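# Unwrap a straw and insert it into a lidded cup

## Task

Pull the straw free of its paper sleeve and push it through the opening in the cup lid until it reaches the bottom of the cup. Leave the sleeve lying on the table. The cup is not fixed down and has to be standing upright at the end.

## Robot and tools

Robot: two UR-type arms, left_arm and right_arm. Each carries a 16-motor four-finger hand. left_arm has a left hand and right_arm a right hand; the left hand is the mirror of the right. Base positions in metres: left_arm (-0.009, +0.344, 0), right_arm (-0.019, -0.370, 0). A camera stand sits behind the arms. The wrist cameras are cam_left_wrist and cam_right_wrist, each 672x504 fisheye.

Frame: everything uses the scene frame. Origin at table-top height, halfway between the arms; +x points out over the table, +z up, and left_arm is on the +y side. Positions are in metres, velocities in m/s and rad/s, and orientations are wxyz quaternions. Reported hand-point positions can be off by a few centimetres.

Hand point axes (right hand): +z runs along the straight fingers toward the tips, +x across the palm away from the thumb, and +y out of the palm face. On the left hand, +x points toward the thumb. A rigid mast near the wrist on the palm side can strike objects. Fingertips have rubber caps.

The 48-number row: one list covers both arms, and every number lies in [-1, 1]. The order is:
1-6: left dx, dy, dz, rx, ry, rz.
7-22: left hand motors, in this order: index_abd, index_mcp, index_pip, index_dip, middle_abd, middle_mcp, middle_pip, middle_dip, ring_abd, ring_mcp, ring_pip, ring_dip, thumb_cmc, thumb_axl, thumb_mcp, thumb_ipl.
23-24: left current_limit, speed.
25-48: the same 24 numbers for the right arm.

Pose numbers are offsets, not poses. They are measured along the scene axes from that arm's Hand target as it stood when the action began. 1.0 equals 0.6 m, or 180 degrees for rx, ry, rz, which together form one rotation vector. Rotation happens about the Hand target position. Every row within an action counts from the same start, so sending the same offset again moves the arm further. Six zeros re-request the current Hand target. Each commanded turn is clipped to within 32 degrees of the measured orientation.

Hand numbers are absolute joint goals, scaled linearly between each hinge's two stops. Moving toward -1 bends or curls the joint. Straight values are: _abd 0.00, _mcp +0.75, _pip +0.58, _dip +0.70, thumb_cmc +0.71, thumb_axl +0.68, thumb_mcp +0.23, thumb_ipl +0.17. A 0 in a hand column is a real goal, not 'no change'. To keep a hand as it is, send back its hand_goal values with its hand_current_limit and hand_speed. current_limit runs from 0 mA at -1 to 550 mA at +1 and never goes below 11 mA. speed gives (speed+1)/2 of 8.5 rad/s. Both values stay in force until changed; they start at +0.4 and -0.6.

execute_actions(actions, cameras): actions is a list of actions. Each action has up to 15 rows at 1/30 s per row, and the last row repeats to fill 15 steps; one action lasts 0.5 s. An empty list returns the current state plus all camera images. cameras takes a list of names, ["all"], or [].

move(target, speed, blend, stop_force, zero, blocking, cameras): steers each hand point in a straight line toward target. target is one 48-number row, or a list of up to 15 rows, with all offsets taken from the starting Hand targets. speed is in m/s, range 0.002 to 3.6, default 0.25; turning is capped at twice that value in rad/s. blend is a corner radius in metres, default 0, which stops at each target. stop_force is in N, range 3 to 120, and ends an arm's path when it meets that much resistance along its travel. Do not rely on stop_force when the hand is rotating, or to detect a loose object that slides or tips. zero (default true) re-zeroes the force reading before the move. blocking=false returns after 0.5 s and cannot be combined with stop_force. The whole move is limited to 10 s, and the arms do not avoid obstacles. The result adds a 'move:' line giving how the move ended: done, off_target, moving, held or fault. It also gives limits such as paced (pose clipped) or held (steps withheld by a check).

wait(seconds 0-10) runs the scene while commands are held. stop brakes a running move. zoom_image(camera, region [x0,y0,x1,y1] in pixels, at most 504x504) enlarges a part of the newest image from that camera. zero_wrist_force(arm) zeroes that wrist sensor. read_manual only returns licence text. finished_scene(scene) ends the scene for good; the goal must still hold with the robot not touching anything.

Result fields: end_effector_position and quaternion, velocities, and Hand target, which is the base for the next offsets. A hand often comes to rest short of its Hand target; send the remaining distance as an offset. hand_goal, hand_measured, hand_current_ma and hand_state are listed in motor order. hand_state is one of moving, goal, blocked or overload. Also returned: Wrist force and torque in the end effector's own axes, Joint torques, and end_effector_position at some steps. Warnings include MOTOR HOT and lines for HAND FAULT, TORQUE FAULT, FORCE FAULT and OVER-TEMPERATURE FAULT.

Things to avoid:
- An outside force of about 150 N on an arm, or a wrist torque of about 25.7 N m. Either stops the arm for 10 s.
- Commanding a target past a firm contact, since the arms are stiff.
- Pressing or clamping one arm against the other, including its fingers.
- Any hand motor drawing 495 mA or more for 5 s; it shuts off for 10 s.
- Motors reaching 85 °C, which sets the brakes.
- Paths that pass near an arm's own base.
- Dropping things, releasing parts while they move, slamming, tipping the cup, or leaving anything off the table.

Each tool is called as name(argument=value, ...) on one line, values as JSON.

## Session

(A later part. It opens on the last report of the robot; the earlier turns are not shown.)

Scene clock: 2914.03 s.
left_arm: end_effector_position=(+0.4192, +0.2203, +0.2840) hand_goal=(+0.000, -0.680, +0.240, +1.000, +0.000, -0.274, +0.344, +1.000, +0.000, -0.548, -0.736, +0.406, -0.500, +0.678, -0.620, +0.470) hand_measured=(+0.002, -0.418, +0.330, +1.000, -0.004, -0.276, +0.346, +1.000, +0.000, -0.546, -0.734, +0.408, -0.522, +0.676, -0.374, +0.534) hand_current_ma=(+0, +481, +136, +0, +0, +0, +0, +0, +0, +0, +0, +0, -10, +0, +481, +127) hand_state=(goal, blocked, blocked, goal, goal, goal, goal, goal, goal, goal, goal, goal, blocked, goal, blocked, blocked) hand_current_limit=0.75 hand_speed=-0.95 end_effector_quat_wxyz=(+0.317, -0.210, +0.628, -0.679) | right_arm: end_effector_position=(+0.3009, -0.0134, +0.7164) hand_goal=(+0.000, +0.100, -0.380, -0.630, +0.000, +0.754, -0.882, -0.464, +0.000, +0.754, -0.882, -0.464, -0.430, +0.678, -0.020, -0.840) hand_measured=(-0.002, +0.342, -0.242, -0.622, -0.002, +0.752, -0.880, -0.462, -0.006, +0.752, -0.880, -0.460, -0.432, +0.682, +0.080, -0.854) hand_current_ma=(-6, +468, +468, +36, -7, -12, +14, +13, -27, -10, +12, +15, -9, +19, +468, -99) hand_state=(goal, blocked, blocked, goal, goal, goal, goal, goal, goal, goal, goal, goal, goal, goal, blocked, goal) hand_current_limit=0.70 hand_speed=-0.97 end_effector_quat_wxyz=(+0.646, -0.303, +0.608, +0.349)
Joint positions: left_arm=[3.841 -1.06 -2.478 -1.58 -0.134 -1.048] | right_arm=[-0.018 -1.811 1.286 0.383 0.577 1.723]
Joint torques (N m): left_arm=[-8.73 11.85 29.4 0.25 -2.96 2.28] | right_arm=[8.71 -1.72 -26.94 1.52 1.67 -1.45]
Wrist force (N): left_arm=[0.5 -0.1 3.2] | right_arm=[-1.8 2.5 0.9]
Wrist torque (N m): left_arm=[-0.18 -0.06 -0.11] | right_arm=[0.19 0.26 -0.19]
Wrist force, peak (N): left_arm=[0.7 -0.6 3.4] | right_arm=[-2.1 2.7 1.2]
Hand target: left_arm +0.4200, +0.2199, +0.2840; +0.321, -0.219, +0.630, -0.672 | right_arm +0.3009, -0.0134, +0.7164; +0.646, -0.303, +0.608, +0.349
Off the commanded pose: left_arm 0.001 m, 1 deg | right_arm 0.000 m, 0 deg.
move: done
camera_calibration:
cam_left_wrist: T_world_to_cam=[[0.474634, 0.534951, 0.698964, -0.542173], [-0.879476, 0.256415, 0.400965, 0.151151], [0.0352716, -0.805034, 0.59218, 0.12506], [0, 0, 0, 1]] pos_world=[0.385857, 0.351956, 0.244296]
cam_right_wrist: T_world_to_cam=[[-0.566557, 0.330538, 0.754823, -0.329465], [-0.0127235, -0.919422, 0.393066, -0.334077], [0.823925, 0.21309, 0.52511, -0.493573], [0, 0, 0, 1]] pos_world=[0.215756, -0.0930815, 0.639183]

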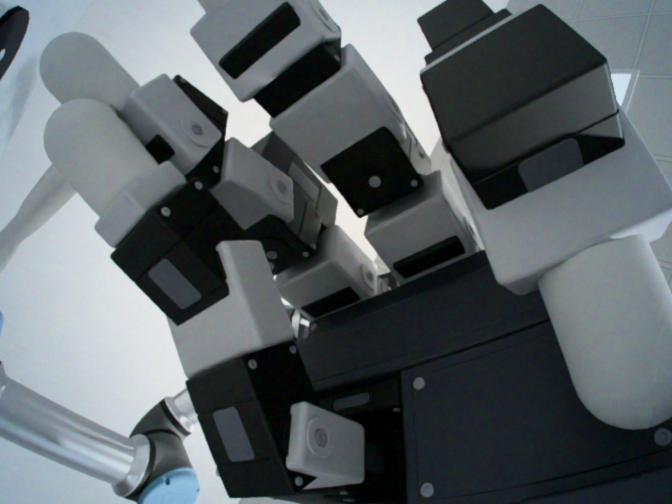

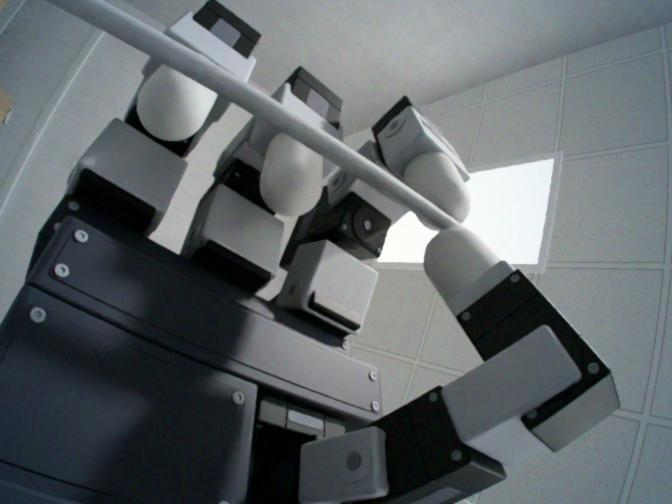

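move(target=[0, 0, -0.2733, 0, 0, 0, 0, -0.68, 0.24, 1.0, 0, -0.274, 0.343, 1.0, 0, -0.548, -0.737, 0.406, -0.5, 0.677, -0.62, 0.47, 0.75, -0.95, 0, 0, 0, 0, 0, 0, 0, 0.1, -0.38, -0.63, 0, 0.753, -0.883, -0.464, 0, 0.753, -0.883, -0.464, -0.43, 0.677, -0.02, -0.84, 0.7, -0.97], speed=0.06, cameras=["cam_left_wrist"])

Scene clock: 2929.87 s.
left_arm: end_effector_position=(+0.4200, +0.2197, +0.1201) hand_goal=(+0.000, -0.680, +0.240, +1.000, +0.000, -0.274, +0.344, +1.000, +0.000, -0.548, -0.736, +0.406, -0.500, +0.678, -0.620, +0.470) hand_measured=(+0.002, -0.418, +0.330, +1.000, -0.002, -0.276, +0.346, +1.000, +0.000, -0.546, -0.734, +0.408, -0.522, +0.676, -0.374, +0.534) hand_current_ma=(+0, +481, +136, +0, +0, +0, +0, +0, +0, +0, +0, +0, -10, +0, +481, +127) hand_state=(goal, blocked, blocked, goal, goal, goal, goal, goal, goal, goal, goal, goal, blocked, goal, blocked, blocked) hand_current_limit=0.75 hand_speed=-0.95 end_effector_quat_wxyz=(+0.322, -0.219, +0.631, -0.672) | right_arm: end_effector_position=(+0.3009, -0.0134, +0.7164) hand_goal=(+0.000, +0.100, -0.380, -0.630, +0.000, +0.754, -0.882, -0.464, +0.000, +0.754, -0.882, -0.464, -0.430, +0.678, -0.020, -0.840) hand_measured=(-0.002, +0.342, -0.242, -0.622, -0.002, +0.752, -0.880, -0.462, -0.006, +0.752, -0.880, -0.460, -0.432, +0.682, +0.080, -0.854) hand_current_ma=(-6, +468, +468, +36, -7, -12, +14, +13, -27, -10, +12, +15, -9, +19, +468, -99) hand_state=(goal, blocked, blocked, goal, goal, goal, goal, goal, goal, goal, goal, goal, goal, goal, blocked, goal) hand_current_limit=0.70 hand_speed=-0.97 end_effector_quat_wxyz=(+0.646, -0.303, +0.608, +0.349)
Joint positions: left_arm=[3.834 -1.515 -2.704 -1.138 -0.136 -0.81] | right_arm=[-0.018 -1.811 1.286 0.383 0.577 1.723]
Joint torques (N m): left_arm=[-1.52 1.27 2.13 4.23 -2.78 -2.34] | right_arm=[8.39 -2.93 -26.64 1.38 1.63 -1.31]
Wrist force (N): left_arm=[0.8 -0.1 3.0] | right_arm=[-1.7 2.5 1.0]
Wrist torque (N m): left_arm=[-0.16 -0.11 0.04] | right_arm=[0.19 0.24 -0.18]
Wrist force, peak (N): left_arm=[0.7 0.0 3.5] | right_arm=[-1.9 2.7 1.2]
Hand target: left_arm +0.4200, +0.2199, +0.1200; +0.321, -0.219, +0.630, -0.672 | right_arm +0.3009, -0.0134, +0.7164; +0.646, -0.303, +0.608, +0.349
Off the commanded pose: left_arm 0.000 m, 0 deg | right_arm 0.000 m, 0 deg.
move: done
camera_calibration:
cam_left_wrist: T_world_to_cam=[[0.470291, 0.538583, 0.69911, -0.426695], [-0.880567, 0.233823, 0.412224, 0.221805], [0.058549, -0.809478, 0.584223, 0.213857], [0, 0, 0, 1]] pos_world=[0.383464, 0.35106, 0.0819334]
Images, in order (width x height): cam_left_wrist 672x504.

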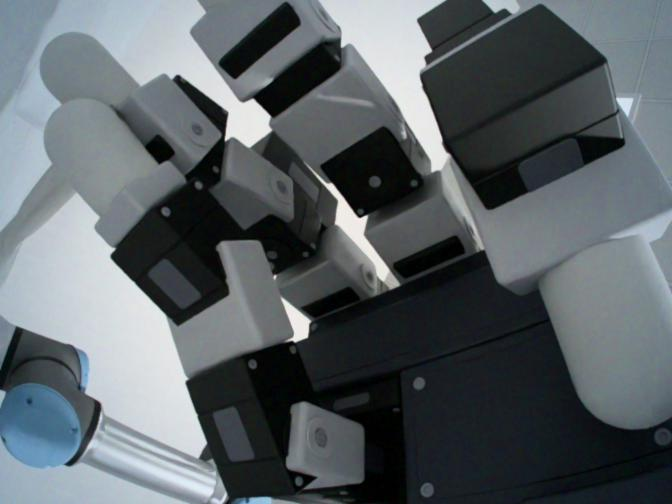

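move(target=[0, 0, -0.0583, 0, 0, 0, 0, -0.68, 0.24, 1.0, 0, -0.274, 0.343, 1.0, 0, -0.548, -0.737, 0.406, -0.5, 0.677, -0.62, 0.47, 0.75, -0.95, 0, 0, 0, 0, 0, 0, 0, 0.1, -0.38, -0.63, 0, 0.753, -0.883, -0.464, 0, 0.753, -0.883, -0.464, -0.43, 0.677, -0.02, -0.84, 0.7, -0.97], speed=0.02, stop_force=4, cameras=["cam_left_wrist"])

zoom_image(camera="cam_left_wrist", region=[0, 20, 200, 320])

Scene clock: 2939.10 s.
left_arm: end_effector_position=(+0.4200, +0.2199, +0.0850) hand_goal=(+0.000, -0.680, +0.240, +1.000, +0.000, -0.274, +0.344, +1.000, +0.000, -0.548, -0.736, +0.406, -0.500, +0.678, -0.620, +0.470) hand_measured=(+0.002, -0.418, +0.330, +1.000, -0.002, -0.276, +0.346, +1.000, +0.000, -0.546, -0.734, +0.408, -0.522, +0.676, -0.374, +0.534) hand_current_ma=(+0, +481, +136, +0, +0, +0, +0, +0, +0, +0, +0, +0, -10, +0, +481, +127) hand_state=(goal, blocked, blocked, goal, goal, goal, goal, goal, goal, goal, goal, goal, blocked, goal, blocked, blocked) hand_current_limit=0.75 hand_speed=-0.95 end_effector_quat_wxyz=(+0.321, -0.219, +0.630, -0.672) end_effector_velocity=(+0.000, +0.000, +0.000) end_effector_angular_velocity=(+0.000, +0.000, +0.000) | right_arm: end_effector_position=(+0.3009, -0.0134, +0.7164) hand_goal=(+0.000, +0.100, -0.380, -0.630, +0.000, +0.754, -0.882, -0.464, +0.000, +0.754, -0.882, -0.464, -0.430, +0.678, -0.020, -0.840) hand_measured=(-0.002, +0.342, -0.242, -0.622, -0.002, +0.752, -0.880, -0.462, -0.006, +0.752, -0.880, -0.460, -0.432, +0.682, +0.080, -0.854) hand_current_ma=(-6, +468, +468, +36, -7, -12, +14, +13, -27, -10, +12, +15, -9, +19, +468, -99) hand_state=(goal, blocked, blocked, goal, goal, goal, goal, goal, goal, goal, goal, goal, goal, goal, blocked, goal) hand_current_limit=0.70 hand_speed=-0.97 end_effector_quat_wxyz=(+0.646, -0.303, +0.608, +0.349)
Joint positions: left_arm=[3.834 -1.708 -2.738 -0.897 -0.136 -0.824] | right_arm=[-0.018 -1.811 1.286 0.383 0.577 1.723]
Joint velocities: left_arm=[0.001 -0.002 -0.001 0.005 0.001 -0.003] | right_arm=[within noise]
Joint torques (N m): left_arm=[7.89 4.33 -2.19 4.34 -0.2 -3.02] | right_arm=[7.63 -2.45 -26.86 1.3 1.61 -1.45]
Wrist force (N): left_arm=[0.7 -0.3 3.0] | right_arm=[-1.7 2.4 0.9]
Wrist torque (N m): left_arm=[-0.17 -0.10 0.02] | right_arm=[0.18 0.25 -0.18]
Wrist force, peak (N): left_arm=[0.8 0.0 3.5] | right_arm=[-1.9 2.8 1.0]
Hand target: left_arm +0.4200, +0.2199, +0.0850; +0.321, -0.219, +0.630, -0.672 | right_arm +0.3009, -0.0134, +0.7164; +0.646, -0.303, +0.608, +0.349
Off the commanded pose: left_arm 0.000 m, 0 deg | right_arm 0.000 m, 0 deg.
move: done
camera_calibration:
cam_left_wrist: T_world_to_cam=[[0.470228, 0.538651, 0.6991, -0.402256], [-0.880673, 0.234828, 0.411425, 0.23607], [0.0574466, -0.809142, 0.584798, 0.234716], [0, 0, 0, 1]] pos_world=[0.383569, 0.351159, 0.0468307]
Images, in order (width x height): cam_left_wrist 672x504.

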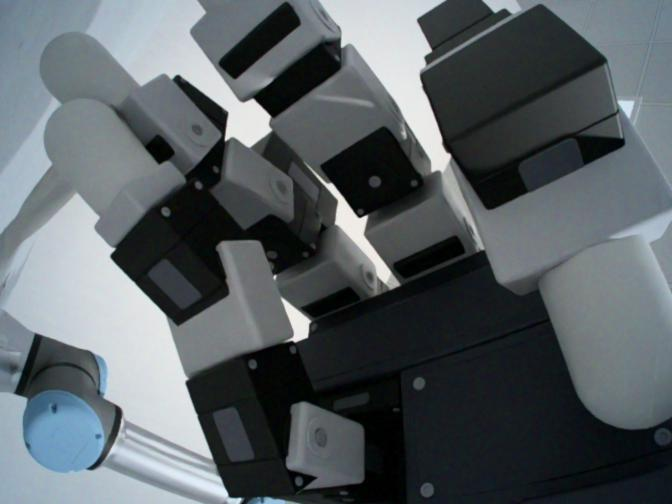

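Scaled by 1.680 from the camera's 672x504 image, which has a finer 960x720 frame.

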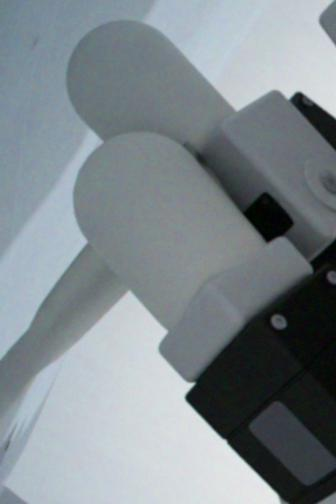

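move(target=[0, 0, -0.0125, 0, 0, 0, 0, -0.68, 0.24, 1.0, 0, -0.274, 0.343, 1.0, 0, -0.548, -0.737, 0.406, -0.5, 0.677, -0.62, 0.47, 0.75, -0.95, 0, 0, 0, 0, 0, 0, 0, 0.1, -0.38, -0.63, 0, 0.753, -0.883, -0.464, 0, 0.753, -0.883, -0.464, -0.43, 0.677, -0.02, -0.84, 0.7, -0.97], speed=0.01, stop_force=3, cameras=["cam_left_wrist"])

zoom_image(camera="cam_left_wrist", region=[0, 120, 150, 320])

Scene clock: 2951.00 s.
left_arm: end_effector_position=(+0.4200, +0.2199, +0.0775) hand_goal=(+0.000, -0.680, +0.240, +1.000, +0.000, -0.274, +0.344, +1.000, +0.000, -0.548, -0.736, +0.406, -0.500, +0.678, -0.620, +0.470) hand_measured=(+0.002, -0.418, +0.330, +1.000, -0.002, -0.276, +0.346, +1.000, +0.000, -0.546, -0.734, +0.408, -0.522, +0.676, -0.374, +0.534) hand_current_ma=(+0, +481, +136, +0, +0, +0, +0, +0, +0, +0, +0, +0, -10, +0, +481, +127) hand_state=(goal, blocked, blocked, goal, goal, goal, goal, goal, goal, goal, goal, goal, blocked, goal, blocked, blocked) hand_current_limit=0.75 hand_speed=-0.95 end_effector_quat_wxyz=(+0.321, -0.219, +0.630, -0.672) | right_arm: end_effector_position=(+0.3009, -0.0134, +0.7164) hand_goal=(+0.000, +0.100, -0.380, -0.630, +0.000, +0.754, -0.882, -0.464, +0.000, +0.754, -0.882, -0.464, -0.430, +0.678, -0.020, -0.840) hand_measured=(-0.002, +0.342, -0.242, -0.622, -0.002, +0.752, -0.880, -0.462, -0.006, +0.752, -0.880, -0.460, -0.432, +0.682, +0.080, -0.854) hand_current_ma=(-6, +468, +468, +36, -7, -12, +14, +13, -27, -10, +12, +15, -9, +19, +468, -99) hand_state=(goal, blocked, blocked, goal, goal, goal, goal, goal, goal, goal, goal, goal, goal, goal, blocked, goal) hand_current_limit=0.70 hand_speed=-0.97 end_effector_quat_wxyz=(+0.646, -0.303, +0.608, +0.349)
Joint positions: left_arm=[3.834 -1.752 -2.742 -0.847 -0.136 -0.824] | right_arm=[-0.018 -1.811 1.286 0.383 0.577 1.723]
Joint torques (N m): left_arm=[8.14 4.44 -3.24 4.33 -1.69 -2.6] | right_arm=[8.51 -2.21 -26.97 1.32 1.58 -1.07]
Wrist force (N): left_arm=[0.6 -0.3 3.0] | right_arm=[-1.7 2.5 1.0]
Wrist torque (N m): left_arm=[-0.18 -0.09 0.01] | right_arm=[0.18 0.25 -0.19]
Wrist force, peak (N): left_arm=[0.7 0.1 3.5] | right_arm=[-1.8 2.7 1.2]
Hand target: left_arm +0.4200, +0.2199, +0.0775; +0.321, -0.219, +0.630, -0.672 | right_arm +0.3009, -0.0134, +0.7164; +0.646, -0.303, +0.608, +0.349
Off the commanded pose: left_arm 0.000 m, 0 deg | right_arm 0.000 m, 0 deg.
move: done
camera_calibration:
cam_left_wrist: T_world_to_cam=[[0.470228, 0.538651, 0.6991, -0.397013], [-0.880673, 0.234828, 0.411425, 0.239156], [0.0574466, -0.809142, 0.584798, 0.239102], [0, 0, 0, 1]] pos_world=[0.383569, 0.351159, 0.0393307]
Images, in order (width x height): cam_left_wrist 672x504.

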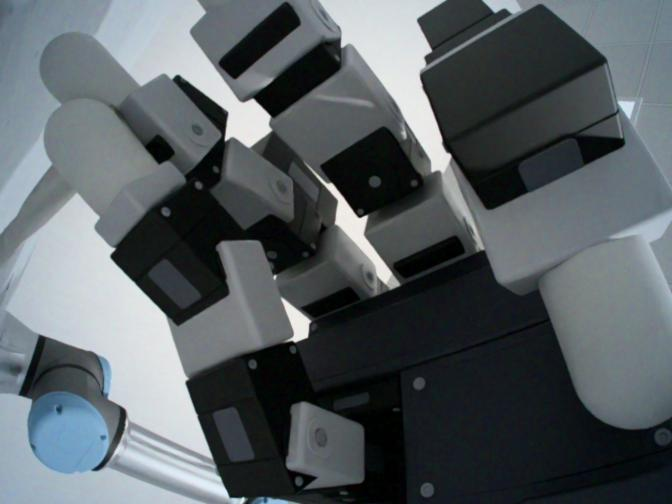

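Scaled by 2.520 from the camera's 672x504 image, which has a finer 960x720 frame.

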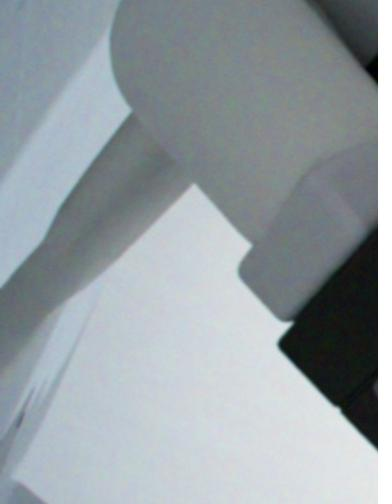

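move(target=[0, 0, 0, 0, 0, 0, 0, -0.3, 0.343, 1.0, 0, -0.274, 0.343, 1.0, 0, -0.548, -0.737, 0.406, -0.5, 0.677, -0.25, 0.524, 0.5, -0.94, 0, 0, 0, 0, 0, 0, 0, 0.1, -0.38, -0.63, 0, 0.753, -0.883, -0.464, 0, 0.753, -0.883, -0.464, -0.43, 0.677, -0.02, -0.84, 0.7, -0.97], speed=0.02, cameras=["cam_left_wrist"])

zoom_image(camera="cam_left_wrist", region=[0, 20, 200, 320])

Scene clock: 2957.17 s.
left_arm: end_effector_position=(+0.4200, +0.2199, +0.0775) hand_goal=(+0.000, -0.300, +0.344, +1.000, +0.000, -0.274, +0.344, +1.000, +0.000, -0.548, -0.736, +0.406, -0.500, +0.678, -0.250, +0.524) hand_measured=(+0.002, -0.418, +0.356, +1.000, -0.002, -0.276, +0.346, +1.000, +0.000, -0.546, -0.734, +0.408, -0.520, +0.676, -0.374, +0.546) hand_current_ma=(+0, +13, +3, +0, +0, +0, +0, +0, +0, +0, +0, +0, -8, +0, +17, +16) hand_state=(goal, moving, goal, goal, goal, goal, goal, goal, goal, goal, goal, goal, blocked, goal, moving, blocked) hand_current_limit=0.50 hand_speed=-0.94 end_effector_quat_wxyz=(+0.321, -0.219, +0.630, -0.672) | right_arm: end_effector_position=(+0.3009, -0.0134, +0.7164) hand_goal=(+0.000, +0.100, -0.380, -0.630, +0.000, +0.754, -0.882, -0.464, +0.000, +0.754, -0.882, -0.464, -0.430, +0.678, -0.020, -0.840) hand_measured=(-0.002, +0.342, -0.242, -0.622, -0.002, +0.752, -0.880, -0.462, -0.006, +0.752, -0.880, -0.460, -0.432, +0.682, +0.080, -0.854) hand_current_ma=(-6, +468, +468, +36, -7, -12, +14, +13, -27, -10, +12, +15, -9, +19, +468, -99) hand_state=(goal, blocked, blocked, goal, goal, goal, goal, goal, goal, goal, goal, goal, goal, goal, blocked, goal) hand_current_limit=0.70 hand_speed=-0.97 end_effector_quat_wxyz=(+0.646, -0.303, +0.608, +0.349)
Joint positions: left_arm=[3.835 -1.753 -2.742 -0.847 -0.136 -0.825] | right_arm=[-0.018 -1.811 1.286 0.383 0.577 1.723]
Joint torques (N m): left_arm=[8.4 5.49 -1.74 4.54 -0.2 -2.54] | right_arm=[7.85 -2.82 -26.2 1.08 1.59 -1.24]
Wrist force (N): left_arm=[0.5 -0.1 3.3] | right_arm=[-1.7 2.5 1.2]
Wrist torque (N m): left_arm=[-0.17 -0.07 0.00] | right_arm=[0.17 0.25 -0.18]
Wrist force, peak (N): left_arm=[0.8 -0.3 3.4] | right_arm=[-1.7 2.8 1.0]
Hand target: left_arm +0.4200, +0.2199, +0.0775; +0.321, -0.219, +0.630, -0.672 | right_arm +0.3009, -0.0134, +0.7164; +0.646, -0.303, +0.608, +0.349
Off the commanded pose: left_arm 0.000 m, 0 deg | right_arm 0.000 m, 0 deg.
move: done
camera_calibration:
cam_left_wrist: T_world_to_cam=[[0.470228, 0.538651, 0.6991, -0.397013], [-0.880673, 0.234828, 0.411425, 0.239156], [0.0574466, -0.809142, 0.584798, 0.239102], [0, 0, 0, 1]] pos_world=[0.383569, 0.351159, 0.0393307]
Images, in order (width x height): cam_left_wrist 672x504.

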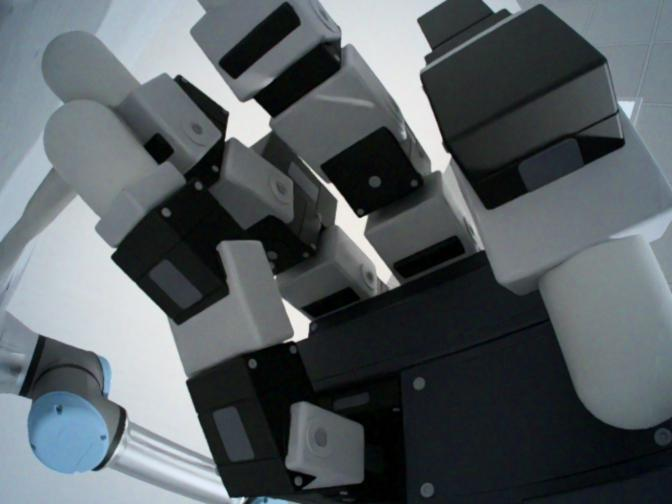

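Scaled by 1.680 from the camera's 672x504 image, which has a finer 960x720 frame.

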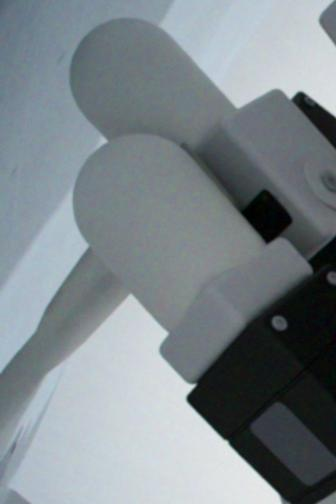

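wait(seconds=1, cameras=["cam_left_wrist"])

zoom_image(camera="cam_left_wrist", region=[0, 20, 200, 320])

Scene clock: 2961.60 s.
left_arm: end_effector_position=(+0.4200, +0.2199, +0.0775) hand_goal=(+0.000, -0.300, +0.344, +1.000, +0.000, -0.274, +0.344, +1.000, +0.000, -0.548, -0.736, +0.406, -0.500, +0.678, -0.250, +0.524) hand_measured=(+0.002, -0.310, +0.346, +1.000, -0.002, -0.276, +0.346, +1.000, +0.000, -0.546, -0.734, +0.408, -0.504, +0.676, -0.250, +0.526) hand_current_ma=(+0, -3, +0, +0, +0, +0, +0, +0, +0, +0, +0, +0, +0, +0, +0, +0) hand_state=(goal, goal, goal, goal, goal, goal, goal, goal, goal, goal, goal, goal, goal, goal, goal, goal) hand_current_limit=0.50 hand_speed=-0.94 end_effector_quat_wxyz=(+0.321, -0.219, +0.630, -0.672) | right_arm: end_effector_position=(+0.3009, -0.0134, +0.7164) hand_goal=(+0.000, +0.100, -0.380, -0.630, +0.000, +0.754, -0.882, -0.464, +0.000, +0.754, -0.882, -0.464, -0.430, +0.678, -0.020, -0.840) hand_measured=(-0.002, +0.342, -0.242, -0.622, -0.002, +0.752, -0.880, -0.462, -0.006, +0.752, -0.880, -0.460, -0.432, +0.682, +0.080, -0.854) hand_current_ma=(-6, +468, +468, +36, -7, -12, +14, +13, -27, -10, +12, +15, -9, +19, +467, -99) hand_state=(goal, blocked, blocked, goal, goal, goal, goal, goal, goal, goal, goal, goal, goal, goal, blocked, goal) hand_current_limit=0.70 hand_speed=-0.97 end_effector_quat_wxyz=(+0.646, -0.303, +0.608, +0.349)
Joint positions: left_arm=[3.835 -1.753 -2.742 -0.847 -0.136 -0.825] | right_arm=[-0.018 -1.811 1.286 0.383 0.577 1.723]
Joint torques (N m): left_arm=[8.28 4.88 -2.79 4.5 -0.2 -2.6] | right_arm=[8.14 -3.85 -26.91 1.14 1.57 -1.23]
Wrist force (N): left_arm=[0.5 -0.2 3.1] | right_arm=[-1.7 2.6 1.1]
Wrist torque (N m): left_arm=[-0.19 -0.07 0.01] | right_arm=[0.19 0.25 -0.18]
Wrist force, peak (N): left_arm=[0.9 -0.4 3.4] | right_arm=[-1.9 2.8 1.2]
Hand target: left_arm +0.4200, +0.2199, +0.0775; +0.321, -0.219, +0.630, -0.672 | right_arm +0.3009, -0.0134, +0.7164; +0.646, -0.303, +0.608, +0.349
Off the commanded pose: left_arm 0.000 m, 0 deg | right_arm 0.000 m, 0 deg.
wait: 1.00 s; at rest from the start
camera_calibration:
cam_left_wrist: T_world_to_cam=[[0.470228, 0.538651, 0.6991, -0.397013], [-0.880673, 0.234828, 0.411425, 0.239156], [0.0574466, -0.809142, 0.584798, 0.239102], [0, 0, 0, 1]] pos_world=[0.383569, 0.351159, 0.0393307]
Images, in order (width x height): cam_left_wrist 672x504.

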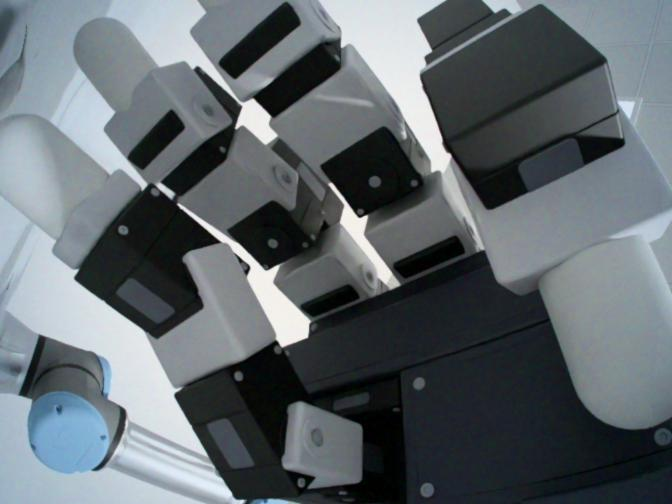

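Scaled by 1.680 from the camera's 672x504 image, which has a finer 960x720 frame.

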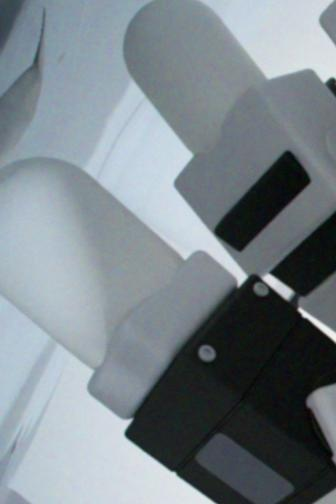

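move(target=[0, 0, 0.3, 0, 0, 0, 0, -0.3, 0.343, 1.0, 0, -0.274, 0.343, 1.0, 0, -0.548, -0.737, 0.406, -0.5, 0.677, -0.25, 0.524, 0.5, -0.94, 0, 0, 0, 0, 0, 0, 0, 0.1, -0.38, -0.63, 0, 0.753, -0.883, -0.464, 0, 0.753, -0.883, -0.464, -0.43, 0.677, -0.02, -0.84, 0.7, -0.97], speed=0.08, cameras=["cam_left_wrist"])

Scene clock: 2970.83 s.
left_arm: end_effector_position=(+0.4197, +0.2201, +0.2575) hand_goal=(+0.000, -0.300, +0.344, +1.000, +0.000, -0.274, +0.344, +1.000, +0.000, -0.548, -0.736, +0.406, -0.500, +0.678, -0.250, +0.524) hand_measured=(+0.002, -0.310, +0.346, +1.000, -0.002, -0.276, +0.346, +1.000, +0.000, -0.546, -0.734, +0.408, -0.504, +0.676, -0.250, +0.526) hand_current_ma=(+0, -3, +0, +0, +0, +0, +0, +0, +0, +0, +0, +0, +0, +0, +0, +0) hand_state=(goal, goal, goal, goal, goal, goal, goal, goal, goal, goal, goal, goal, goal, goal, goal, goal) hand_current_limit=0.50 hand_speed=-0.94 end_effector_quat_wxyz=(+0.321, -0.217, +0.630, -0.674) | right_arm: end_effector_position=(+0.3009, -0.0134, +0.7164) hand_goal=(+0.000, +0.100, -0.380, -0.630, +0.000, +0.754, -0.882, -0.464, +0.000, +0.754, -0.882, -0.464, -0.430, +0.678, -0.020, -0.840) hand_measured=(-0.002, +0.342, -0.242, -0.622, -0.002, +0.752, -0.880, -0.462, -0.006, +0.752, -0.880, -0.460, -0.432, +0.682, +0.080, -0.854) hand_current_ma=(-6, +468, +468, +36, -7, -12, +14, +13, -27, -10, +12, +15, -9, +19, +468, -99) hand_state=(goal, blocked, blocked, goal, goal, goal, goal, goal, goal, goal, goal, goal, goal, goal, blocked, goal) hand_current_limit=0.70 hand_speed=-0.97 end_effector_quat_wxyz=(+0.646, -0.303, +0.608, +0.349)
Joint positions: left_arm=[3.837 -1.092 -2.491 -1.703 -0.135 -0.88] | right_arm=[-0.018 -1.811 1.286 0.383 0.577 1.723]
Joint torques (N m): left_arm=[-9.35 11.83 27.87 0.28 -0.2 2.39] | right_arm=[8.39 -3.91 -27.38 1.08 1.51 -1.16]
Wrist force (N): left_arm=[0.6 -0.5 3.1] | right_arm=[-1.5 2.5 1.2]
Wrist torque (N m): left_arm=[-0.22 -0.07 -0.07] | right_arm=[0.17 0.22 -0.17]
Wrist force, peak (N): left_arm=[0.9 -0.5 3.4] | right_arm=[-1.8 2.8 1.2]
Hand target: left_arm +0.4200, +0.2199, +0.2575; +0.321, -0.219, +0.630, -0.672 | right_arm +0.3009, -0.0134, +0.7164; +0.646, -0.303, +0.608, +0.349
Off the commanded pose: left_arm 0.000 m, 0 deg | right_arm 0.000 m, 0 deg.
move: done
camera_calibration:
cam_left_wrist: T_world_to_cam=[[0.470679, 0.538418, 0.698976, -0.522939], [-0.880738, 0.239531, 0.408565, 0.164478], [0.0525525, -0.807918, 0.586947, 0.135278], [0, 0, 0, 1]] pos_world=[0.383889, 0.351456, 0.218921]
Images, in order (width x height): cam_left_wrist 672x504.

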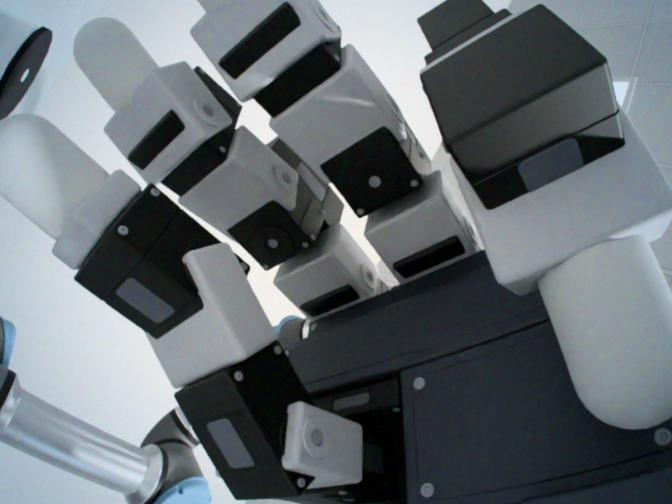

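move(target=[0.086, -0.1198, 0.0708, -0.4202, 0.3329, 0.052, 0, -0.274, 0.343, 1.0, 0, -0.274, 0.343, 1.0, 0, -0.548, -0.737, 0.406, -0.689, 0.677, -0.225, 0.524, 0.5, -0.9, 0.153, 0.1307, -0.4773, 0, 0, 0, 0, 0.1, -0.38, -0.63, 0, 0.753, -0.883, -0.464, 0, 0.753, -0.883, -0.464, -0.43, 0.677, -0.02, -0.84, 0.7, -0.97], speed=0.15, cameras=["all"])

Scene clock: 3114.87 s.
left_arm: end_effector_position=(+0.4715, +0.1480, +0.3000) hand_goal=(+0.000, -0.274, +0.344, +1.000, +0.000, -0.274, +0.344, +1.000, +0.000, -0.548, -0.736, +0.406, -0.688, +0.678, -0.224, +0.524) hand_measured=(-0.002, -0.276, +0.346, +1.000, -0.002, -0.276, +0.346, +1.000, +0.000, -0.546, -0.734, +0.408, -0.694, +0.676, -0.224, +0.526) hand_current_ma=(+0, +0, +0, +0, +0, +0, +0, +0, +0, +0, +0, +0, -1, +0, +0, +0) hand_state=(goal, goal, goal, goal, goal, goal, goal, goal, goal, goal, goal, goal, goal, goal, goal, goal) hand_current_limit=0.50 hand_speed=-0.90 end_effector_quat_wxyz=(+0.158, +0.689, -0.159, +0.689) | right_arm: end_effector_position=(+0.3926, +0.0649, +0.4301) hand_goal=(+0.000, +0.100, -0.380, -0.630, +0.000, +0.754, -0.882, -0.464, +0.000, +0.754, -0.882, -0.464, -0.430, +0.678, -0.020, -0.840) hand_measured=(-0.002, +0.342, -0.242, -0.622, -0.002, +0.752, -0.880, -0.462, -0.006, +0.752, -0.880, -0.460, -0.432, +0.682, +0.080, -0.854) hand_current_ma=(-6, +468, +468, +36, -7, -12, +14, +13, -27, -10, +12, +15, -9, +19, +467, -99) hand_state=(goal, blocked, blocked, goal, goal, goal, goal, goal, goal, goal, goal, goal, goal, goal, blocked, goal) hand_current_limit=0.70 hand_speed=-0.97 end_effector_quat_wxyz=(+0.646, -0.303, +0.608, +0.348)
Joint positions: left_arm=[3.514 -1.45 -2.249 -2.585 -0.741 -1.569] | right_arm=[0.208 -1.592 1.854 -0.369 0.802 1.679]
Joint torques (N m): left_arm=[-8.35 3.36 25.51 -1.04 -1.28 -2.71] | right_arm=[8.79 -11.4 -13.56 -4.62 1.53 1.63]
Wrist force (N): left_arm=[1.1 0.0 1.5] | right_arm=[-1.7 2.4 1.1]
Wrist torque (N m): left_arm=[-0.03 -0.06 0.33] | right_arm=[0.16 0.24 -0.19]
Wrist force, peak (N): left_arm=[0.7 -0.2 3.4] | right_arm=[-1.8 2.8 1.1]
Hand target: left_arm +0.4716, +0.1480, +0.3000; +0.158, +0.689, -0.158, +0.689 | right_arm +0.3927, +0.0650, +0.4300; +0.646, -0.303, +0.608, +0.349
Off the commanded pose: left_arm 0.000 m, 0 deg | right_arm 0.000 m, 0 deg.
move: done
camera_calibration:
cam_left_wrist: T_world_to_cam=[[0.291336, 0.544904, -0.786258, -0.00904922], [-0.42618, 0.809772, 0.403285, -0.087064], [0.856442, 0.217596, 0.468144, -0.445793], [0, 0, 0, 1]] pos_world=[0.347327, 0.172436, 0.236692]
cam_right_wrist: T_world_to_cam=[[-0.566556, 0.330659, 0.75477, -0.0873001], [-0.0127978, -0.919378, 0.393166, -0.148305], [0.823924, 0.213091, 0.525111, -0.435494], [0, 0, 0, 1]] pos_world=[0.307456, -0.0146821, 0.352883]

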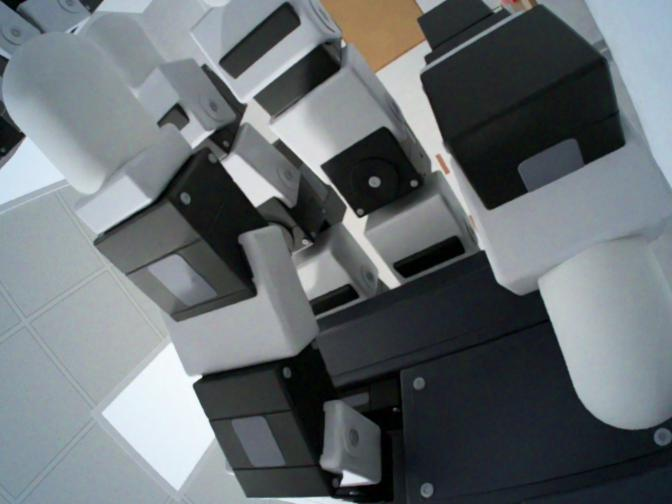

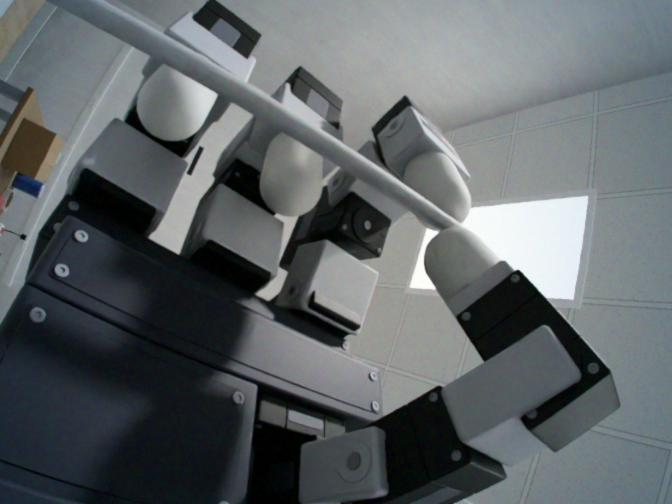

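zoom_image(camera="cam_right_wrist", region=[30, 0, 470, 240])

Scaled by 1.145 from the camera's 672x504 image, which has a finer 960x720 frame.

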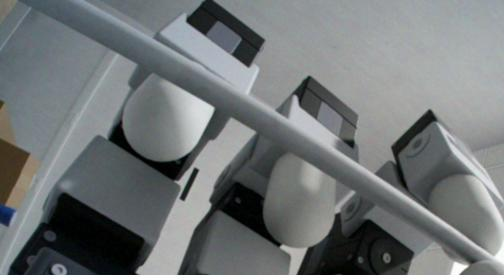

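move(target=[-0.0417, -0.0868, 0, 0, 0, 0, 0, -0.274, 0.343, 1.0, 0, -0.274, 0.343, 1.0, 0, -0.548, -0.737, 0.406, -0.689, 0.677, -0.225, 0.524, 0.5, -0.9, -0.0045, 0, -0.0003, 0, 0.0417, 0, 0, 0.1, -0.38, -0.63, 0, 0.753, -0.883, -0.464, 0, 0.753, -0.883, -0.464, -0.43, 0.677, -0.02, -0.84, 0.7, -0.97], speed=0.06, cameras=["all"])

Scene clock: 3168.17 s.
left_arm: end_effector_position=(+0.4466, +0.0960, +0.3000) hand_goal=(+0.000, -0.274, +0.344, +1.000, +0.000, -0.274, +0.344, +1.000, +0.000, -0.548, -0.736, +0.406, -0.688, +0.678, -0.224, +0.524) hand_measured=(-0.002, -0.276, +0.346, +1.000, -0.002, -0.276, +0.346, +1.000, +0.000, -0.546, -0.734, +0.408, -0.694, +0.676, -0.224, +0.526) hand_current_ma=(+0, +0, +0, +0, +0, +0, +0, +0, +0, +0, +0, +0, -1, +0, +0, +0) hand_state=(goal, goal, goal, goal, goal, goal, goal, goal, goal, goal, goal, goal, goal, goal, goal, goal) hand_current_limit=0.50 hand_speed=-0.90 end_effector_quat_wxyz=(+0.158, +0.689, -0.158, +0.689) | right_arm: end_effector_position=(+0.3900, +0.0650, +0.4298) hand_goal=(+0.000, +0.100, -0.380, -0.630, +0.000, +0.754, -0.882, -0.464, +0.000, +0.754, -0.882, -0.464, -0.430, +0.678, -0.020, -0.840) hand_measured=(-0.002, +0.342, -0.242, -0.622, -0.002, +0.752, -0.880, -0.462, -0.006, +0.752, -0.880, -0.460, -0.432, +0.682, +0.080, -0.854) hand_current_ma=(-6, +468, +468, +36, -7, -9, +14, +13, -27, -8, +12, +15, -9, +19, +468, -99) hand_state=(goal, blocked, blocked, goal, goal, goal, goal, goal, goal, goal, goal, goal, goal, goal, blocked, goal) hand_current_limit=0.70 hand_speed=-0.97 end_effector_quat_wxyz=(+0.605, -0.279, +0.649, +0.368)
Joint positions: left_arm=[3.359 -1.401 -2.288 -2.594 -0.896 -1.57] | right_arm=[0.212 -1.589 1.828 -0.241 0.807 1.712]
Joint torques (N m): left_arm=[-9.91 22.42 8.55 -0.84 -1.37 -0.33] | right_arm=[8.47 -11.84 -28.88 1.65 1.43 1.72]
Wrist force (N): left_arm=[1.1 0.0 1.4] | right_arm=[-1.7 2.7 1.2]
Wrist torque (N m): left_arm=[-0.02 -0.07 0.33] | right_arm=[0.20 0.22 -0.28]
Wrist force, peak (N): left_arm=[1.5 -0.3 1.7] | right_arm=[-1.8 2.8 1.2]
Hand target: left_arm +0.4465, +0.0959, +0.3000; +0.158, +0.689, -0.158, +0.689 | right_arm +0.3900, +0.0650, +0.4298; +0.605, -0.279, +0.649, +0.368
Off the commanded pose: left_arm 0.000 m, 0 deg | right_arm 0.000 m, 0 deg.
move: done
camera_calibration:
cam_left_wrist: T_world_to_cam=[[0.291084, 0.544543, -0.786602, 0.0267774], [-0.426115, 0.809941, 0.403015, -0.0555883], [0.856561, 0.217872, 0.467799, -0.413057], [0, 0, 0, 1]] pos_world=[0.322327, 0.120435, 0.236694]
cam_right_wrist: T_world_to_cam=[[-0.46327, 0.330638, 0.822228, -0.15791], [0.0386012, -0.919386, 0.391457, -0.167561], [0.885376, 0.213089, 0.413161, -0.409032], [0, 0, 0, 1]] pos_world=[0.29546, -0.014682, 0.364427]

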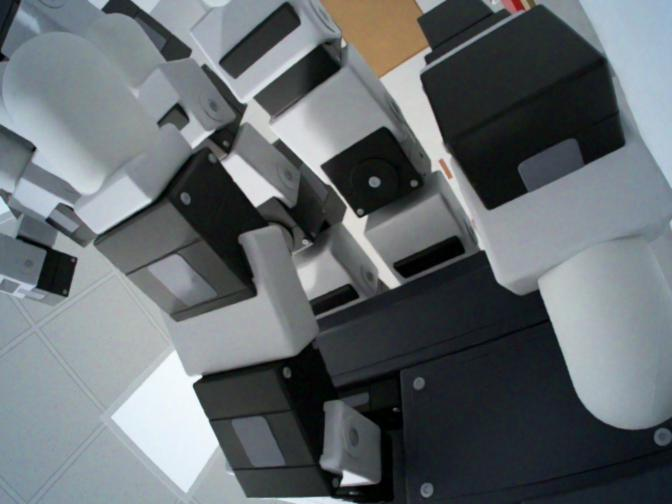

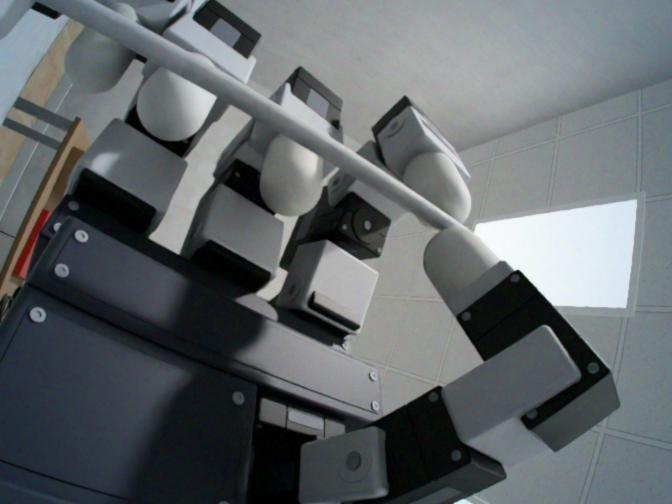

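move(target=[-0.0182, -0.0375, 0, 0, 0, 0, 0, -0.274, 0.343, 1.0, 0, -0.274, 0.343, 1.0, 0, -0.548, -0.737, 0.406, -0.689, 0.677, -0.225, 0.524, 0.5, -0.9, 0, 0, 0, 0, 0, 0, 0, 0.1, -0.38, -0.63, 0, 0.753, -0.883, -0.464, 0, 0.753, -0.883, -0.464, -0.43, 0.677, -0.02, -0.84, 0.7, -0.97], speed=0.04, cameras=["all"])

Scene clock: 3185.60 s.
left_arm: end_effector_position=(+0.4357, +0.0735, +0.3000) hand_goal=(+0.000, -0.274, +0.344, +1.000, +0.000, -0.274, +0.344, +1.000, +0.000, -0.548, -0.736, +0.406, -0.688, +0.678, -0.224, +0.524) hand_measured=(-0.002, -0.276, +0.346, +1.000, -0.002, -0.276, +0.346, +1.000, +0.000, -0.546, -0.734, +0.408, -0.694, +0.676, -0.224, +0.526) hand_current_ma=(+0, +0, +0, +0, +0, +0, +0, +0, +0, +0, +0, +0, -1, +0, +0, +0) hand_state=(goal, goal, goal, goal, goal, goal, goal, goal, goal, goal, goal, goal, goal, goal, goal, goal) hand_current_limit=0.50 hand_speed=-0.90 end_effector_quat_wxyz=(+0.158, +0.689, -0.158, +0.689) | right_arm: end_effector_position=(+0.3900, +0.0650, +0.4298) hand_goal=(+0.000, +0.100, -0.380, -0.630, +0.000, +0.754, -0.882, -0.464, +0.000, +0.754, -0.882, -0.464, -0.430, +0.678, -0.020, -0.840) hand_measured=(-0.002, +0.342, -0.242, -0.622, -0.002, +0.752, -0.880, -0.462, -0.006, +0.752, -0.880, -0.460, -0.432, +0.682, +0.080, -0.854) hand_current_ma=(-6, +468, +467, +36, -7, -9, +14, +13, -27, -8, +12, +15, -9, +19, +468, -99) hand_state=(goal, blocked, blocked, goal, goal, goal, goal, goal, goal, goal, goal, goal, goal, goal, blocked, goal) hand_current_limit=0.70 hand_speed=-0.97 end_effector_quat_wxyz=(+0.605, -0.279, +0.649, +0.368)
Joint positions: left_arm=[3.282 -1.389 -2.298 -2.597 -0.973 -1.57] | right_arm=[0.212 -1.589 1.828 -0.241 0.807 1.712]
Joint torques (N m): left_arm=[-10.24 22.11 9.3 -0.44 -1.18 -1.71] | right_arm=[7.63 -12.38 -29.2 1.45 1.38 1.18]
Wrist force (N): left_arm=[1.0 0.0 1.2] | right_arm=[-1.9 2.2 1.1]
Wrist torque (N m): left_arm=[0.01 -0.07 0.33] | right_arm=[0.16 0.25 -0.31]
Wrist force, peak (N): left_arm=[1.4 -0.2 1.6] | right_arm=[-1.9 2.9 1.3]
Hand target: left_arm +0.4356, +0.0734, +0.3000; +0.158, +0.689, -0.158, +0.689 | right_arm +0.3900, +0.0650, +0.4298; +0.605, -0.279, +0.649, +0.368
Off the commanded pose: left_arm 0.000 m, 0 deg | right_arm 0.000 m, 0 deg.
move: done
camera_calibration:
cam_left_wrist: T_world_to_cam=[[0.291084, 0.544543, -0.786602, 0.0422024], [-0.426115, 0.809941, 0.403015, -0.0420093], [0.856561, 0.217872, 0.467799, -0.398819], [0, 0, 0, 1]] pos_world=[0.311427, 0.0979353, 0.236694]
cam_right_wrist: T_world_to_cam=[[-0.463081, 0.330644, 0.822333, -0.158004], [0.0386868, -0.919385, 0.391452, -0.167584], [0.885471, 0.213087, 0.412958, -0.408985], [0, 0, 0, 1]] pos_world=[0.295459, -0.014682, 0.364426]

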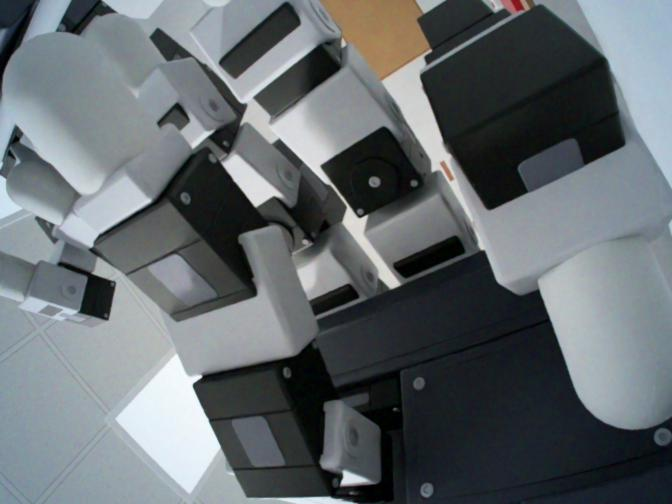

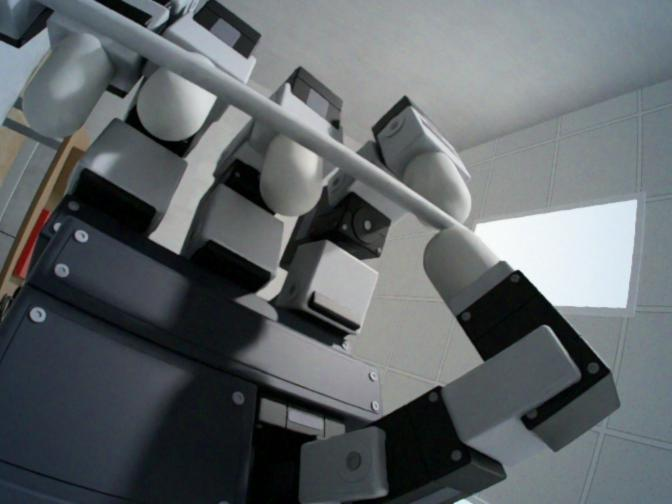

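move(target=[-0.00733, -0.015, 0, 0, 0, 0, 0,-0.274,0.343,1.0, 0,-0.274,0.343,1.0, 0,-0.548,-0.737,0.406, -0.689,0.677,-0.225,0.524, 0.5,-0.9, 0,0,0,0,0,0, 0,0.1,-0.38,-0.63, 0,0.753,-0.883,-0.464, 0,0.753,-0.883,-0.464, -0.43,0.677,-0.02,-0.84, 0.7,-0.97], speed=0.03, cameras=["all"])

Scene clock: 3216.50 s.
left_arm: end_effector_position=(+0.4313, +0.0645, +0.3000) hand_goal=(+0.000, -0.274, +0.344, +1.000, +0.000, -0.274, +0.344, +1.000, +0.000, -0.548, -0.736, +0.406, -0.688, +0.678, -0.224, +0.524) hand_measured=(-0.002, -0.276, +0.346, +1.000, -0.002, -0.276, +0.346, +1.000, +0.000, -0.546, -0.734, +0.408, -0.694, +0.676, -0.224, +0.526) hand_current_ma=(+0, +0, +0, +0, +0, +0, +0, +0, +0, +0, +0, +0, -1, +0, +0, +0) hand_state=(goal, goal, goal, goal, goal, goal, goal, goal, goal, goal, goal, goal, goal, goal, goal, goal) hand_current_limit=0.50 hand_speed=-0.90 end_effector_quat_wxyz=(+0.158, +0.689, -0.158, +0.689) | right_arm: end_effector_position=(+0.3900, +0.0650, +0.4298) hand_goal=(+0.000, +0.100, -0.380, -0.630, +0.000, +0.754, -0.882, -0.464, +0.000, +0.754, -0.882, -0.464, -0.430, +0.678, -0.020, -0.840) hand_measured=(-0.002, +0.342, -0.242, -0.622, -0.002, +0.752, -0.880, -0.462, -0.006, +0.752, -0.880, -0.460, -0.432, +0.682, +0.080, -0.854) hand_current_ma=(-6, +468, +467, +36, -7, -9, +14, +13, -27, -8, +12, +15, -9, +19, +467, -99) hand_state=(goal, blocked, blocked, goal, goal, goal, goal, goal, goal, goal, goal, goal, goal, goal, blocked, goal) hand_current_limit=0.70 hand_speed=-0.97 end_effector_quat_wxyz=(+0.605, -0.279, +0.649, +0.368)
Joint positions: left_arm=[3.249 -1.385 -2.301 -2.597 -1.006 -1.57] | right_arm=[0.212 -1.589 1.828 -0.241 0.807 1.712]
Joint torques (N m): left_arm=[-9.35 21.05 9.34 -0.54 -1.3 -2.57] | right_arm=[7.55 -11.96 -28.82 1.52 1.09 -0.62]
Wrist force (N): left_arm=[1.3 0.2 1.5] | right_arm=[-1.8 2.6 0.9]
Wrist torque (N m): left_arm=[0.01 -0.09 0.35] | right_arm=[0.22 0.24 -0.30]
Wrist force, peak (N): left_arm=[1.5 0.0 1.4] | right_arm=[-1.8 2.9 1.1]
Hand target: left_arm +0.4312, +0.0644, +0.3000; +0.158, +0.689, -0.158, +0.689 | right_arm +0.3900, +0.0650, +0.4298; +0.605, -0.279, +0.649, +0.368
Off the commanded pose: left_arm 0.000 m, 0 deg | right_arm 0.000 m, 0 deg.
move: done
camera_calibration:
cam_left_wrist: T_world_to_cam=[[0.291017, 0.544526, -0.786639, 0.0484697], [-0.426081, 0.80995, 0.403034, -0.0365296], [0.856601, 0.217882, 0.467721, -0.393062], [0, 0, 0, 1]] pos_world=[0.307027, 0.0888353, 0.236694]
cam_right_wrist: T_world_to_cam=[[-0.463081, 0.330644, 0.822333, -0.158004], [0.0386868, -0.919385, 0.391452, -0.167584], [0.885471, 0.213087, 0.412958, -0.408985], [0, 0, 0, 1]] pos_world=[0.295459, -0.014682, 0.364426]

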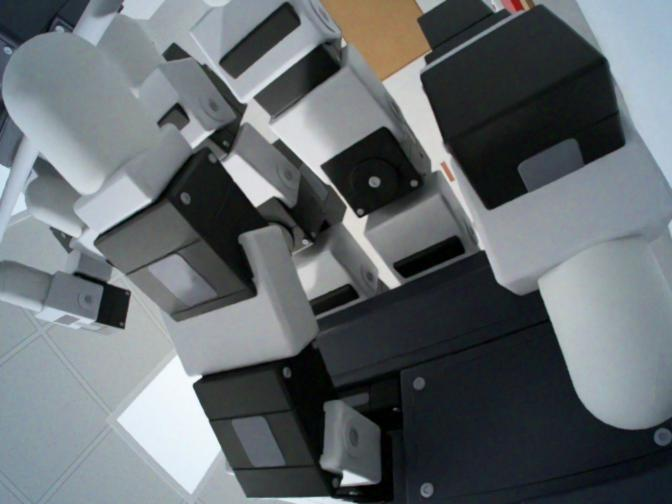

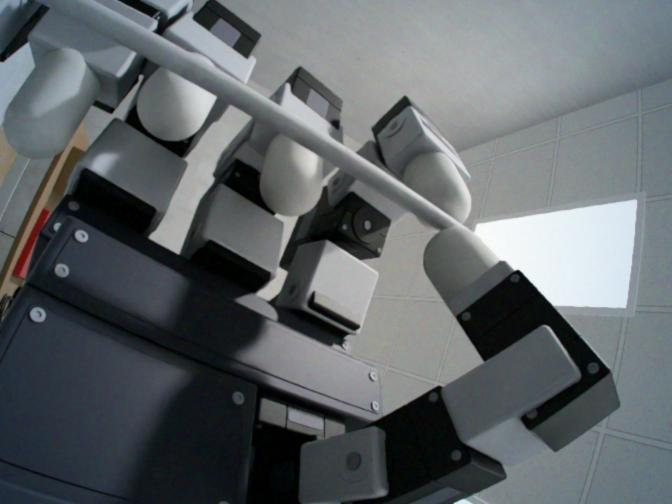

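zoom_image(camera="cam_left_wrist", region=[0, 0, 240, 240])

zoom_image(camera="cam_right_wrist", region=[0, 0, 240, 200])

Scaled by 2.100 from the camera's 672x504 image, which has a finer 960x720 frame.

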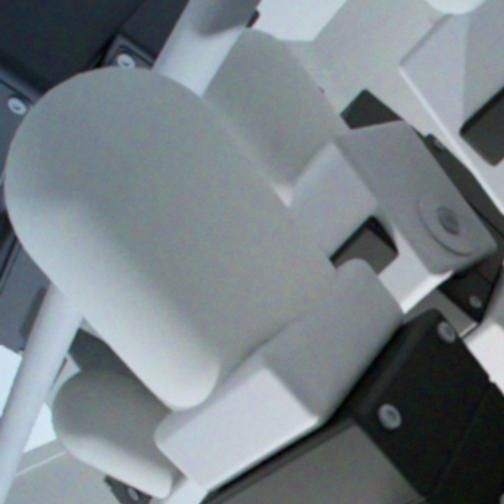

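Scaled by 2.100 from the camera's 672x504 image, which has a finer 960x720 frame.

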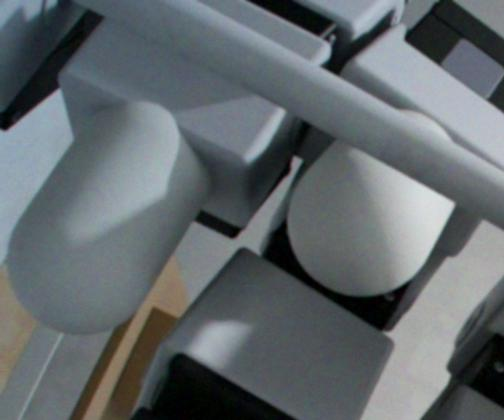

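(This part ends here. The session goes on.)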